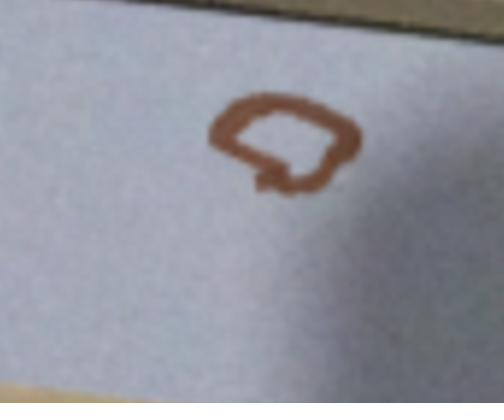

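move:
  target:
    - [0,0,0,0,0,0,1, 0,0,0.13359,0,0.14366,-0.16587,-0.9]
    - [0,0,0,0,0,0,1, 0,0,0.15045,0,0.16929,-0.15688,-0.9]
    - [0,0,0,0,0,0,1, 0,0,0.16479,0,0.17397,-0.15688,-0.9]
    - [0,0,0,0,0,0,1, 0,0,0.16854,0,0.17898,-0.15585,-0.9]
    - [0,0,0,0,0,0,1, 0,0,0.1701,0,0.18106,-0.15335,-0.9]
    - [0,0,0,0,0,0,1, 0,0,0.1555,0,0.15996,-0.15335,-0.9]
    - [0,0,0,0,0,0,1, 0,0,0.15394,0,0.15788,-0.15085,-0.9]
    - [0,0,0,0,0,0,1, 0,0,0.15019,0,0.15287,-0.14982,-0.9]
    - [0,0,0,0,0,0,1, 0,0,0.15019,0,0.15287,-0.15632,-0.9]
    - [0,0,0,0,0,0,1, 0,0,0.14644,0,0.14786,-0.15735,-0.9]
    - [0,0,0,0,0,0,1, 0,0,0.14488,0,0.14578,-0.15985,-0.9]
    - [0,0,0,0,0,0,1, 0,0,0.15948,0,0.16688,-0.15985,-0.9]
    - [0,0,0,0,0,0,1, 0,0,0.16104,0,0.16896,-0.16235,-0.9]
    - [0,0,0,0,0,0,1, 0,0,0.16479,0,0.17397,-0.16338,-0.9]
    - [0,0,0,0,0,0,1, 0,0,0.13669,0,0.17397,-0.16338,-0.9]
  speed: [0.4,0.15,0.06,0.03,0.03,0.2,0.03,0.03,0.2,0.03,0.03,0.2,0.03,0.03,0.2]
  blend: [0.01,0.003,0,0.0015,0.0015,0.0015,0.0015,0.0015,0.0015,0.0015,0.0015,0.0015,0.0015,0.0015,0]

move:
  target: [0,0,0,0,0,0,1, 0,0,-0.02,0,0,0.17,-0.9]
  speed: 0.4
  cameras: ["cam_above"]

zoom_image:
  camera: "cam_above"
  region: [185, 420, 245, 468]

Scene clock: 113.37 s.
left_arm: end_effector_position=(+0.3943, +0.3349, +0.1104) grip_measured=+1.000 grip_effort_nm=0.00 end_effector_quat_wxyz=(+0.619, -0.006, +0.785, +0.003) | right_arm: end_effector_position=(+0.1976, +0.1909, +0.0825) grip_measured=-0.642 grip_effort_nm=-1.03 end_effector_quat_wxyz=(+0.381, -0.504, +0.731, +0.259)
Joint names: [wrist pitch, wrist roll, shoulder, wrist yaw, elbow, waist]
Joint positions: left_arm=[1.014 -0.014 1.582 -0.052 0.332 -0.05 0.094] | right_arm=[0.147 -0.004 2.056 0.004 1.296 1.221 0.017]
Joint torques (N m): left_arm=[1.65 0.02 -6.39 -0.06 5.27 0.02] | right_arm=[1.53 -0.03 -11.95 -0.02 9.59 -0.57]
Heat: left arm: 40 °C; right arm: 39 °C.
Joint targets: left_arm=[1.021 -0.015 1.574 -0.052 0.340 -0.050] | right_arm=[0.152 -0.007 2.014 0.000 1.332 1.214]
move: off_target (right_arm); right_arm: the shoulder is farthest, 0.042 rad from its target

Scene clock: 114.73 s.
left_arm: end_effector_position=(+0.3943, +0.3349, +0.1104) grip_measured=+1.000 grip_effort_nm=0.00 end_effector_quat_wxyz=(+0.619, -0.006, +0.785, +0.003) | right_arm: end_effector_position=(-0.0137, +0.2292, +0.1062) grip_measured=-0.642 grip_effort_nm=-1.03 end_effector_quat_wxyz=(-0.337, +0.626, -0.615, -0.340)
Joint names: [wrist pitch, wrist roll, shoulder, wrist yaw, elbow, waist]
Joint positions: left_arm=[1.014 -0.014 1.582 -0.052 0.332 -0.05 0.094] | right_arm=[0.145 -0.004 2.012 0.001 1.296 1.601 0.017]
Joint torques (N m): left_arm=[1.65 0.03 -6.38 -0.01 5.15 -0.03] | right_arm=[1.58 -0.03 -11.77 0 9.73 -0.66]
Heat: left arm: 40 °C; right arm: 39 °C.
Joint targets: left_arm=[1.021 -0.015 1.574 -0.052 0.340 -0.050] | right_arm=[0.152 -0.007 1.970 0.000 1.332 1.592]
move: off_target (right_arm); right_arm: the shoulder is farthest, 0.042 rad from its target
Images, in order (width x height): cam_above 672x504.

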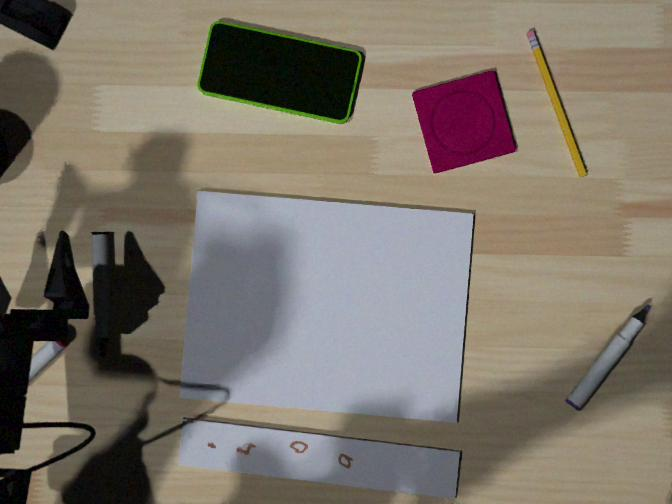

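Scaled by 8.400 from the camera's 672x504 image, which has a finer 960x720 frame.

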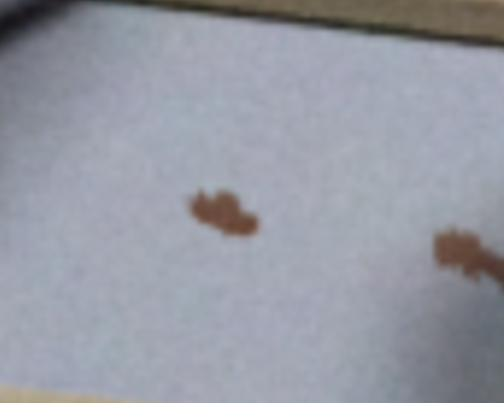

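move:
  target:
    - [0,0,0,0,0,0,1, 0,0,-0.00076,0,-0.04586,-0.15985,-0.9]
    - [0,0,0,0,0,0,1, 0,0,0.02172,0,-0.02023,-0.15085,-0.9]
    - [0,0,0,0,0,0,1, 0,0,0.03624,0,-0.01551,-0.15085,-0.9]
    - [0,0,0,0,0,0,1, 0,0,0.04101,0,-0.0092,-0.14951,-0.9]
    - [0,0,0,0,0,0,1, 0,0,0.04298,0,-0.00659,-0.14629,-0.9]
    - [0,0,0,0,0,0,1, 0,0,0.02308,0,-0.02769,-0.14629,-0.9]
    - [0,0,0,0,0,0,1, 0,0,0.02111,0,-0.0303,-0.14307,-0.9]
    - [0,0,0,0,0,0,1, 0,0,0.01634,0,-0.03661,-0.14173,-0.9]
    - [0,0,0,0,0,0,1, 0,0,0.01634,0,-0.03661,-0.14823,-0.9]
    - [0,0,0,0,0,0,1, 0,0,0.01157,0,-0.04292,-0.14957,-0.9]
    - [0,0,0,0,0,0,1, 0,0,0.0096,0,-0.04553,-0.15279,-0.9]
    - [0,0,0,0,0,0,1, 0,0,0.0295,0,-0.02443,-0.15279,-0.9]
    - [0,0,0,0,0,0,1, 0,0,0.03147,0,-0.02182,-0.15601,-0.9]
    - [0,0,0,0,0,0,1, 0,0,0.03624,0,-0.01551,-0.15735,-0.9]
    - [0,0,0,0,0,0,1, 0,0,0.00148,0,-0.01551,-0.15735,-0.9]
  speed: [0.4,0.15,0.06,0.03,0.03,0.2,0.03,0.03,0.2,0.03,0.03,0.2,0.03,0.03,0.2]
  blend: [0,0.003,0,0.0015,0.0015,0.0015,0.0015,0.0015,0.0015,0.0015,0.0015,0.0015,0.0015,0.0015,0]

move:
  target: [0,0,0,0,0,0,1, 0,0,-0.02,0,0,0.17,-0.9]
  speed: 0.4
  cameras: ["cam_above"]

zoom_image:
  camera: "cam_above"
  region: [185, 420, 245, 468]

Scene clock: 123.50 s.
left_arm: end_effector_position=(+0.3943, +0.3349, +0.1104) grip_measured=+1.000 grip_effort_nm=0.00 end_effector_quat_wxyz=(+0.619, -0.006, +0.785, +0.003) | right_arm: end_effector_position=(+0.1789, +0.1887, +0.0917) grip_measured=-0.642 grip_effort_nm=-1.03 end_effector_quat_wxyz=(+0.379, -0.514, +0.722, +0.266)
Joint names: [wrist pitch, wrist roll, shoulder, wrist yaw, elbow, waist]
Joint positions: left_arm=[1.014 -0.014 1.582 -0.052 0.332 -0.05 0.094] | right_arm=[0.139 -0.005 2.01 0.003 1.262 1.251 0.017]
Joint torques (N m): left_arm=[1.63 0.03 -6.46 -0.02 5.26 0.09] | right_arm=[1.6 -0.03 -11.32 -0.02 9.52 -0.7]
Heat: left arm: 40 °C; right arm: 39 °C.
Joint targets: left_arm=[1.021 -0.015 1.574 -0.052 0.340 -0.050] | right_arm=[0.152 -0.008 1.973 0.000 1.298 1.242]
move: off_target (right_arm); right_arm: the shoulder is farthest, 0.037 rad from its target

Scene clock: 124.87 s.
left_arm: end_effector_position=(+0.3943, +0.3349, +0.1104) grip_measured=+1.000 grip_effort_nm=0.00 end_effector_quat_wxyz=(+0.619, -0.006, +0.785, +0.003) | right_arm: end_effector_position=(-0.0287, +0.2200, +0.1135) grip_measured=-0.642 grip_effort_nm=-1.03 end_effector_quat_wxyz=(-0.334, +0.634, -0.606, -0.346)
Joint names: [wrist pitch, wrist roll, shoulder, wrist yaw, elbow, waist]
Joint positions: left_arm=[1.014 -0.014 1.582 -0.052 0.332 -0.05 0.094] | right_arm=[0.139 -0.005 1.97 0.001 1.262 1.628 0.017]
Joint torques (N m): left_arm=[1.67 0.03 -6.54 -0.05 5.3 -0.13] | right_arm=[1.63 -0.03 -11.44 0 9.66 -0.61]
Heat: left arm: 41 °C; right arm: 39 °C.
Joint targets: left_arm=[1.021 -0.015 1.574 -0.052 0.340 -0.050] | right_arm=[0.152 -0.007 1.929 0.000 1.298 1.620]
move: off_target (right_arm); right_arm: the shoulder is farthest, 0.041 rad from its target
Images, in order (width x height): cam_above 672x504.

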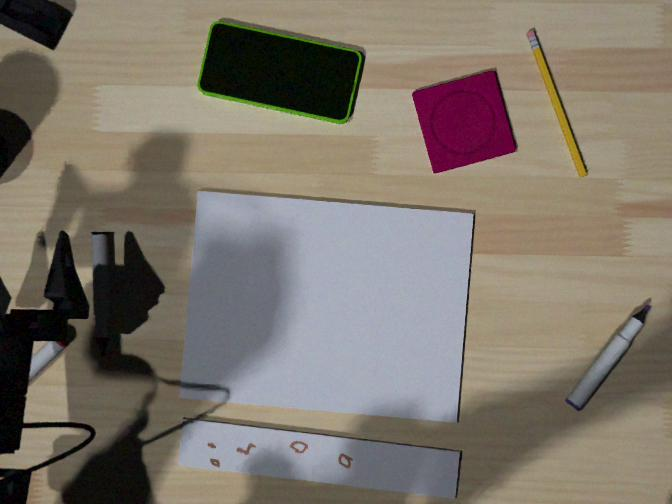

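Scaled by 8.400 from the camera's 672x504 image, which has a finer 960x720 frame.

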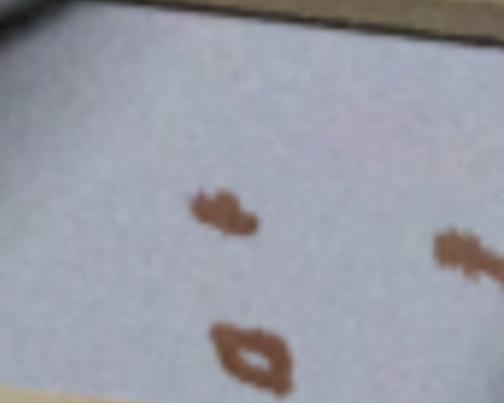

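move:
  target:
    - [0,0,0,0,0,0,1, 0,0,-0.0562,0,-0.12666,-0.19344,-0.9]
    - [0,0,0,0,0,0,1, 0,0,-0.03687,0,-0.10103,-0.1822,-0.9]
    - [0,0,0,0,0,0,1, 0,0,-0.02014,0,-0.09586,-0.1822,-0.9]
  speed: [0.4,0.15,0.06]
  blend: 0

Scene clock: 129.37 s.
left_arm: end_effector_position=(+0.3943, +0.3349, +0.1104) grip_measured=+1.000 grip_effort_nm=0.00 end_effector_quat_wxyz=(+0.619, -0.006, +0.785, +0.003) | right_arm: end_effector_position=(+0.1798, +0.1296, +0.0717) grip_measured=-0.642 grip_effort_nm=-1.03 end_effector_quat_wxyz=(+0.355, -0.509, +0.747, +0.238)
Joint names: [wrist pitch, wrist roll, shoulder, wrist yaw, elbow, waist]
Joint positions: left_arm=[1.014 -0.014 1.582 -0.052 0.332 -0.05 0.094] | right_arm=[0.138 -0.005 1.877 0.004 1.051 1.21 0.017]
Joint torques (N m): left_arm=[1.68 0.04 -6.37 0 5.12 -0.02] | right_arm=[1.56 -0.03 -6.8 -0.03 9.07 0.4]
Heat: left arm: 41 °C; right arm: 39 °C.
Joint targets: left_arm=[1.021 -0.015 1.574 -0.052 0.340 -0.050] | right_arm=[0.152 -0.007 1.884 0.000 1.084 1.215]
move: done

execute_actions:
  actions:
    - [[0,0,0,0,0,0,1,0,0,0.00496,0,0.00608,0.0015,-0.9]]
    - [[0,0,0,0,0,0,1,0,0,0.00205,0,0.00252,0.00362,-0.9]]
    - [[0,0,0,0,0,0,1,0,0,-0.01725,0,-0.0211,0,-0.9]]
    - [[0,0,0,0,0,0,1,0,0,-0.00205,0,-0.00252,0.00362,-0.9]]
    - [[0,0,0,0,0,0,1,0,0,-0.00496,0,-0.00608,0.0015,-0.9]]
    - [[0,0,0,0,0,0,1,0,0,0,0,0,-0.0065,-0.9]]
    - [[0,0,0,0,0,0,1,0,0,-0.00496,0,-0.00608,-0.0015,-0.9]]
    - [[0,0,0,0,0,0,1,0,0,-0.00205,0,-0.00252,-0.00362,-0.9]]
    - [[0,0,0,0,0,0,1,0,0,0.01725,0,0.0211,0,-0.9]]
    - [[0,0,0,0,0,0,1,0,0,0.00205,0,0.00252,-0.00362,-0.9]]
    - [[0,0,0,0,0,0,1,0,0,0.00496,0,0.00608,-0.0015,-0.9]]

Scene clock: 135.63 s.
left_arm: end_effector_position=(+0.3943, +0.3349, +0.1104) grip_measured=+1.000 grip_effort_nm=0.00 end_effector_quat_wxyz=(+0.619, -0.006, +0.785, +0.003) | right_arm: end_effector_position=(+0.1816, +0.1295, +0.0719) grip_measured=-0.642 grip_effort_nm=-1.03 end_effector_quat_wxyz=(+0.357, -0.508, +0.747, +0.238)
Joint names: [wrist pitch, wrist roll, shoulder, wrist yaw, elbow, waist]
Joint positions: left_arm=[1.014 -0.014 1.582 -0.052 0.332 -0.05 0.094] | right_arm=[0.142 -0.005 1.878 0.004 1.05 1.207 0.017]
Joint torques (N m): left_arm=[1.69 0.04 -6.42 -0.02 5.26 -0.02] | right_arm=[1.53 -0.03 -6.86 -0.03 9.1 -0.55]
Heat: left arm: 41 °C; right arm: 39 °C.
Joint targets: left_arm=[1.021 -0.015 1.574 -0.052 0.340 -0.050] | right_arm=[0.152 -0.007 1.884 0.000 1.084 1.201]
Step readings (joint positions of left_arm | right_arm):
0: [1.014 -0.014 1.582 -0.052 0.332 -0.050] | [0.138 -0.005 1.877 0.004 1.051 1.210]
1: [1.014 -0.014 1.582 -0.052 0.332 -0.050] | [0.138 -0.005 1.878 0.004 1.053 1.210]
2: [1.014 -0.014 1.582 -0.052 0.332 -0.050] | [0.138 -0.005 1.881 0.004 1.056 1.210]
4: [1.014 -0.014 1.582 -0.052 0.332 -0.050] | [0.138 -0.005 1.887 0.004 1.063 1.210]
8: [1.014 -0.014 1.582 -0.052 0.332 -0.050] | [0.138 -0.005 1.888 0.004 1.064 1.210]
15: [1.014 -0.014 1.582 -0.052 0.332 -0.050] | [0.138 -0.005 1.888 0.004 1.064 1.210]
16: [1.014 -0.014 1.582 -0.052 0.332 -0.050] | [0.138 -0.005 1.889 0.004 1.065 1.212]
17: [1.014 -0.014 1.582 -0.052 0.332 -0.050] | [0.138 -0.005 1.889 0.004 1.066 1.216]
19: [1.014 -0.014 1.582 -0.052 0.332 -0.050] | [0.138 -0.005 1.892 0.004 1.069 1.219]
23: [1.014 -0.014 1.582 -0.052 0.332 -0.050] | [0.138 -0.005 1.892 0.004 1.070 1.220]
30: [1.014 -0.014 1.582 -0.052 0.332 -0.050] | [0.138 -0.005 1.892 0.004 1.070 1.220]
31: [1.014 -0.014 1.582 -0.052 0.332 -0.050] | [0.138 -0.005 1.892 0.004 1.070 1.220]
32: [1.014 -0.014 1.582 -0.052 0.332 -0.050] | [0.138 -0.005 1.892 0.004 1.070 1.220]
34: [1.014 -0.014 1.582 -0.052 0.332 -0.050] | [0.138 -0.005 1.892 0.004 1.070 1.220]
38: [1.014 -0.014 1.582 -0.052 0.332 -0.050] | [0.138 -0.005 1.892 0.004 1.070 1.220]
45: [1.014 -0.014 1.582 -0.052 0.332 -0.050] | [0.138 -0.005 1.892 0.004 1.070 1.220]
46: [1.014 -0.014 1.582 -0.052 0.332 -0.050] | [0.138 -0.005 1.892 0.004 1.068 1.220]
47: [1.014 -0.014 1.582 -0.052 0.332 -0.050] | [0.139 -0.005 1.891 0.004 1.066 1.222]
49: [1.014 -0.014 1.582 -0.052 0.332 -0.050] | [0.139 -0.005 1.889 0.004 1.064 1.225]
53: [1.014 -0.014 1.582 -0.052 0.332 -0.050] | [0.139 -0.005 1.888 0.004 1.062 1.228]
60: [1.014 -0.014 1.582 -0.052 0.332 -0.050] | [0.139 -0.005 1.888 0.004 1.062 1.228]
61: [1.014 -0.014 1.582 -0.052 0.332 -0.050] | [0.140 -0.005 1.886 0.004 1.061 1.228]
62: [1.014 -0.014 1.582 -0.052 0.332 -0.050] | [0.141 -0.005 1.883 0.004 1.056 1.229]
64: [1.014 -0.014 1.582 -0.052 0.332 -0.050] | [0.141 -0.005 1.878 0.004 1.050 1.230]
68: [1.014 -0.014 1.582 -0.052 0.332 -0.050] | [0.141 -0.005 1.877 0.004 1.048 1.231]
75: [1.014 -0.014 1.582 -0.052 0.332 -0.050] | [0.141 -0.005 1.877 0.004 1.048 1.231]
76: [1.014 -0.014 1.582 -0.052 0.332 -0.050] | [0.141 -0.005 1.877 0.004 1.048 1.231]
77: [1.014 -0.014 1.582 -0.052 0.332 -0.050] | [0.141 -0.005 1.877 0.004 1.048 1.231]
79: [1.014 -0.014 1.582 -0.052 0.332 -0.050] | [0.141 -0.005 1.877 0.004 1.048 1.231]
83: [1.014 -0.014 1.582 -0.052 0.332 -0.050] | [0.141 -0.005 1.877 0.004 1.048 1.231]
90: [1.014 -0.014 1.582 -0.052 0.332 -0.050] | [0.141 -0.005 1.877 0.004 1.048 1.231]
91: [1.014 -0.014 1.582 -0.052 0.332 -0.050] | [0.142 -0.005 1.876 0.004 1.046 1.230]
92: [1.014 -0.014 1.582 -0.052 0.332 -0.050] | [0.142 -0.005 1.872 0.004 1.042 1.228]
94: [1.014 -0.014 1.582 -0.052 0.332 -0.050] | [0.142 -0.005 1.867 0.004 1.037 1.227]
98: [1.014 -0.014 1.582 -0.052 0.332 -0.050] | [0.142 -0.005 1.866 0.004 1.035 1.227]
105: [1.014 -0.014 1.582 -0.052 0.332 -0.050] | [0.142 -0.005 1.866 0.004 1.035 1.227]
106: [1.014 -0.014 1.582 -0.052 0.332 -0.050] | [0.142 -0.005 1.865 0.004 1.034 1.225]
107: [1.014 -0.014 1.582 -0.052 0.332 -0.050] | [0.142 -0.005 1.864 0.004 1.032 1.222]
109: [1.014 -0.014 1.582 -0.052 0.332 -0.050] | [0.142 -0.005 1.862 0.004 1.030 1.221]
113: [1.014 -0.014 1.582 -0.052 0.332 -0.050] | [0.142 -0.005 1.862 0.004 1.029 1.219]
120: [1.014 -0.014 1.582 -0.052 0.332 -0.050] | [0.142 -0.005 1.862 0.004 1.029 1.219]
121: [1.014 -0.014 1.582 -0.052 0.332 -0.050] | [0.142 -0.005 1.862 0.004 1.029 1.219]
122: [1.014 -0.014 1.582 -0.052 0.332 -0.050] | [0.142 -0.005 1.862 0.004 1.029 1.219]
124: [1.014 -0.014 1.582 -0.052 0.332 -0.050] | [0.142 -0.005 1.862 0.004 1.029 1.219]
128: [1.014 -0.014 1.582 -0.052 0.332 -0.050] | [0.142 -0.005 1.862 0.004 1.029 1.219]
135: [1.014 -0.014 1.582 -0.052 0.332 -0.050] | [0.142 -0.005 1.862 0.004 1.029 1.219]
136: [1.014 -0.014 1.582 -0.052 0.332 -0.050] | [0.142 -0.005 1.862 0.004 1.030 1.218]
137: [1.014 -0.014 1.582 -0.052 0.332 -0.050] | [0.142 -0.005 1.863 0.004 1.033 1.217]
139: [1.014 -0.014 1.582 -0.052 0.332 -0.050] | [0.142 -0.005 1.866 0.004 1.036 1.214]
143: [1.014 -0.014 1.582 -0.052 0.332 -0.050] | [0.142 -0.005 1.867 0.004 1.037 1.210]
150: [1.014 -0.014 1.582 -0.052 0.332 -0.050] | [0.142 -0.005 1.867 0.004 1.037 1.210]
151: [1.014 -0.014 1.582 -0.052 0.332 -0.050] | [0.142 -0.005 1.868 0.004 1.038 1.210]
152: [1.014 -0.014 1.582 -0.052 0.332 -0.050] | [0.142 -0.005 1.871 0.004 1.043 1.208]
154: [1.014 -0.014 1.582 -0.052 0.332 -0.050] | [0.142 -0.005 1.876 0.004 1.049 1.207]
158: [1.014 -0.014 1.582 -0.052 0.332 -0.050] | [0.142 -0.005 1.878 0.004 1.050 1.207]
165: [1.014 -0.014 1.582 -0.052 0.332 -0.050] | [0.142 -0.005 1.878 0.004 1.050 1.207]

move:
  target:
    - [0,0,0,0,0,0,1, 0,0,-0.04,0,0,0,-0.9]
    - [0,0,0,0,0,0,1, 0,0,-0.05,0,0,0.17,-0.9]
  speed: [0.2,0.4]
  blend: 0.01
  cameras: ["cam_above"]

zoom_image:
  camera: "cam_above"
  region: [240, 430, 300, 478]

Scene clock: 138.23 s.
left_arm: end_effector_position=(+0.3943, +0.3349, +0.1104) grip_measured=+1.000 grip_effort_nm=0.00 end_effector_quat_wxyz=(+0.619, -0.006, +0.785, +0.003) | right_arm: end_effector_position=(-0.0047, +0.1669, +0.1043) grip_measured=-0.642 grip_effort_nm=-1.03 end_effector_quat_wxyz=(-0.325, +0.629, -0.628, -0.322)
Joint names: [wrist pitch, wrist roll, shoulder, wrist yaw, elbow, waist]
Joint positions: left_arm=[1.014 -0.014 1.582 -0.052 0.332 -0.05 0.094] | right_arm=[0.139 -0.005 1.81 0.001 1.05 1.585 0.017]
Joint torques (N m): left_arm=[1.66 0.05 -6.46 -0.04 5.16 -0.06] | right_arm=[1.6 -0.03 -9.87 0 9.36 -0.5]
Heat: left arm: 41 °C; right arm: 39 °C.
Joint targets: left_arm=[1.021 -0.015 1.574 -0.052 0.340 -0.050] | right_arm=[0.152 -0.008 1.772 0.000 1.084 1.579]
move: off_target (right_arm); right_arm: the shoulder is farthest, 0.037 rad from its target
Images, in order (width x height): cam_above 672x504.

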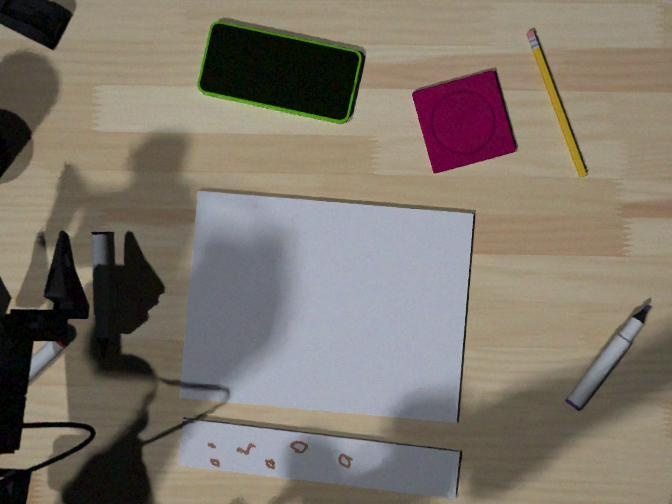

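Scaled by 8.400 from the camera's 672x504 image, which has a finer 960x720 frame.

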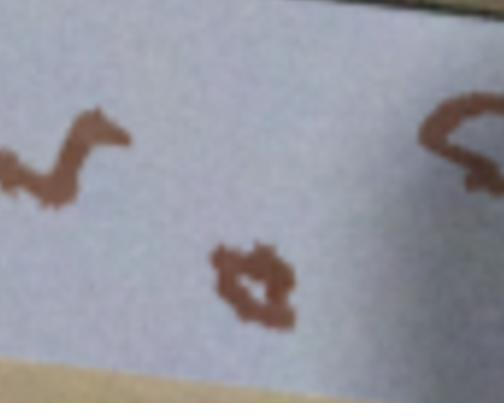

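move:
  target:
    - [0,0,0,0,0,0,1, 0,0,-0.06286,0,-0.12122,-0.19069,-0.9]
    - [0,0,0,0,0,0,1, 0,0,-0.04622,0,-0.09694,-0.17945,-0.9]
    - [0,0,0,0,0,0,1, 0,0,-0.02671,0,-0.09105,-0.17945,-0.9]
  speed: [0.4,0.15,0.06]
  blend: 0

move:
  target:
    - [0,0,0,0,0,0,1,0,0,0.00528,0,0.00582,0.0034,-0.9]
    - [0,0,0,0,0,0,1,0,0,0.00747,0,0.00823,0.00737,-0.9]
    - [0,0,0,0,0,0,1,0,0,-0.00713,0,-0.01157,0.00737,-0.9]
    - [0,0,0,0,0,0,1,0,0,-0.00932,0,-0.01398,0.01134,-0.9]
    - [0,0,0,0,0,0,1,0,0,-0.0146,0,-0.0198,0.01299,-0.9]
    - [0,0,0,0,0,0,1,0,0,-0.0146,0,-0.0198,0.00499,-0.9]
    - [0,0,0,0,0,0,1,0,0,-0.01988,0,-0.02562,0.00334,-0.9]
    - [0,0,0,0,0,0,1,0,0,-0.02207,0,-0.02803,-0.00063,-0.9]
    - [0,0,0,0,0,0,1,0,0,-0.00747,0,-0.00823,-0.00063,-0.9]
    - [0,0,0,0,0,0,1,0,0,-0.00528,0,-0.00582,-0.0046,-0.9]
    - [0,0,0,0,0,0,1,0,0,0,0,0,-0.00625,-0.9]
    - [0,0,0,0,0,0,1,0,0,-0.0292,0,0,-0.00625,-0.9]
  speed: [0.1,0.1,0.2,0.1,0.1,0.2,0.1,0.1,0.2,0.1,0.1,0.2]
  blend: 0

Scene clock: 144.30 s.
left_arm: end_effector_position=(+0.3943, +0.3349, +0.1104) grip_measured=+1.000 grip_effort_nm=0.00 end_effector_quat_wxyz=(+0.619, -0.006, +0.785, +0.003) | right_arm: end_effector_position=(+0.1752, +0.0738, +0.0691) grip_measured=-0.642 grip_effort_nm=-1.03 end_effector_quat_wxyz=(+0.347, -0.500, +0.761, +0.224)
Joint names: [wrist pitch, wrist roll, shoulder, wrist yaw, elbow, waist]
Joint positions: left_arm=[1.014 -0.014 1.582 -0.052 0.332 -0.05 0.094] | right_arm=[0.138 -0.005 1.706 0.004 0.849 1.174 0.017]
Joint torques (N m): left_arm=[1.68 0.02 -6.32 -0.05 5.2 0.03] | right_arm=[1.54 -0.02 -5.45 -0.03 8.85 0.46]
Heat: left arm: 41 °C; right arm: 39 °C.
Joint targets: left_arm=[1.021 -0.015 1.574 -0.052 0.340 -0.050] | right_arm=[0.152 -0.008 1.713 0.000 0.882 1.180]
move: done

Scene clock: 150.03 s.
left_arm: end_effector_position=(+0.3943, +0.3349, +0.1104) grip_measured=+1.000 grip_effort_nm=0.00 end_effector_quat_wxyz=(+0.619, -0.006, +0.785, +0.003) | right_arm: end_effector_position=(+0.1764, +0.0750, +0.0823) grip_measured=-0.642 grip_effort_nm=-1.03 end_effector_quat_wxyz=(+0.359, -0.495, +0.756, +0.231)
Joint names: [wrist pitch, wrist roll, shoulder, wrist yaw, elbow, waist]
Joint positions: left_arm=[1.014 -0.014 1.582 -0.052 0.332 -0.05 0.094] | right_arm=[0.14 -0.005 1.677 0.004 0.849 1.173 0.017]
Joint torques (N m): left_arm=[1.7 0.09 -6.49 -0.02 5.19 0.01] | right_arm=[1.55 -0.03 -7.97 -0.02 8.96 -0.59]
Heat: left arm: 41 °C; right arm: 39 °C.
Joint targets: left_arm=[1.021 -0.015 1.574 -0.052 0.340 -0.050] | right_arm=[0.152 -0.008 1.648 0.000 0.882 1.166]
move: done

move:
  target: [0,0,0,0,0,0,1, 0,0,-0.04,0,0,0.2,-0.9]
  speed: 0.4
  cameras: ["cam_above"]

zoom_image:
  camera: "cam_above"
  region: [295, 440, 355, 488]

Scene clock: 152.00 s.
left_arm: end_effector_position=(+0.3943, +0.3349, +0.1104) grip_measured=+1.000 grip_effort_nm=0.00 end_effector_quat_wxyz=(+0.619, -0.006, +0.785, +0.003) | right_arm: end_effector_position=(-0.0175, +0.1144, +0.1201) grip_measured=-0.642 grip_effort_nm=-1.03 end_effector_quat_wxyz=(-0.327, +0.635, -0.616, -0.333)
Joint names: [wrist pitch, wrist roll, shoulder, wrist yaw, elbow, waist]
Joint positions: left_arm=[1.014 -0.014 1.582 -0.052 0.332 -0.05 0.094] | right_arm=[0.14 -0.005 1.589 0.001 0.849 1.613 0.017]
Joint torques (N m): left_arm=[1.63 0.03 -6.41 -0.01 5.16 0.01] | right_arm=[1.61 -0.02 -7.71 0 9.26 -0.23]
Heat: left arm: 41 °C; right arm: 39 °C.
Joint targets: left_arm=[1.021 -0.015 1.574 -0.052 0.340 -0.050] | right_arm=[0.152 -0.007 1.559 0.000 0.882 1.611]
move: done
Images, in order (width x height): cam_above 672x504.

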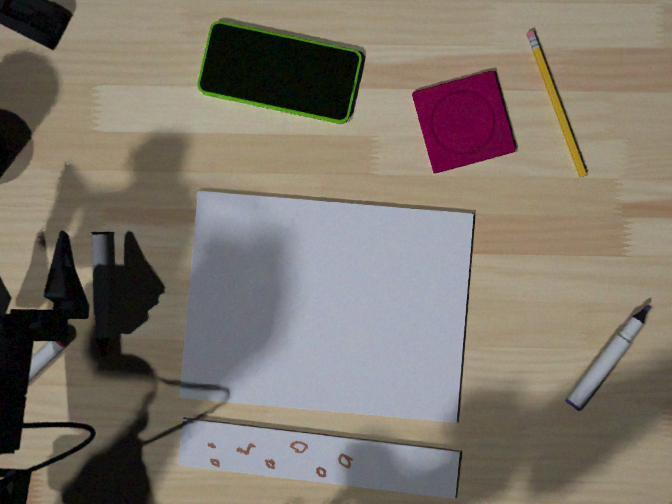

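Scaled by 8.400 from the camera's 672x504 image, which has a finer 960x720 frame.

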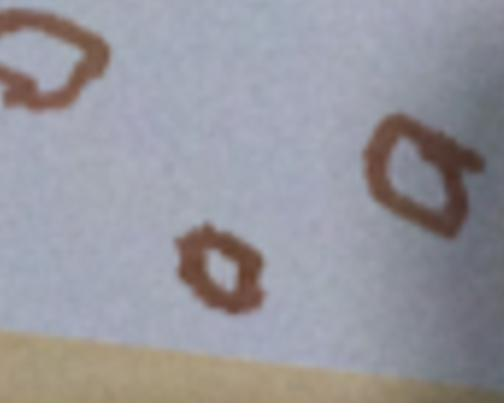

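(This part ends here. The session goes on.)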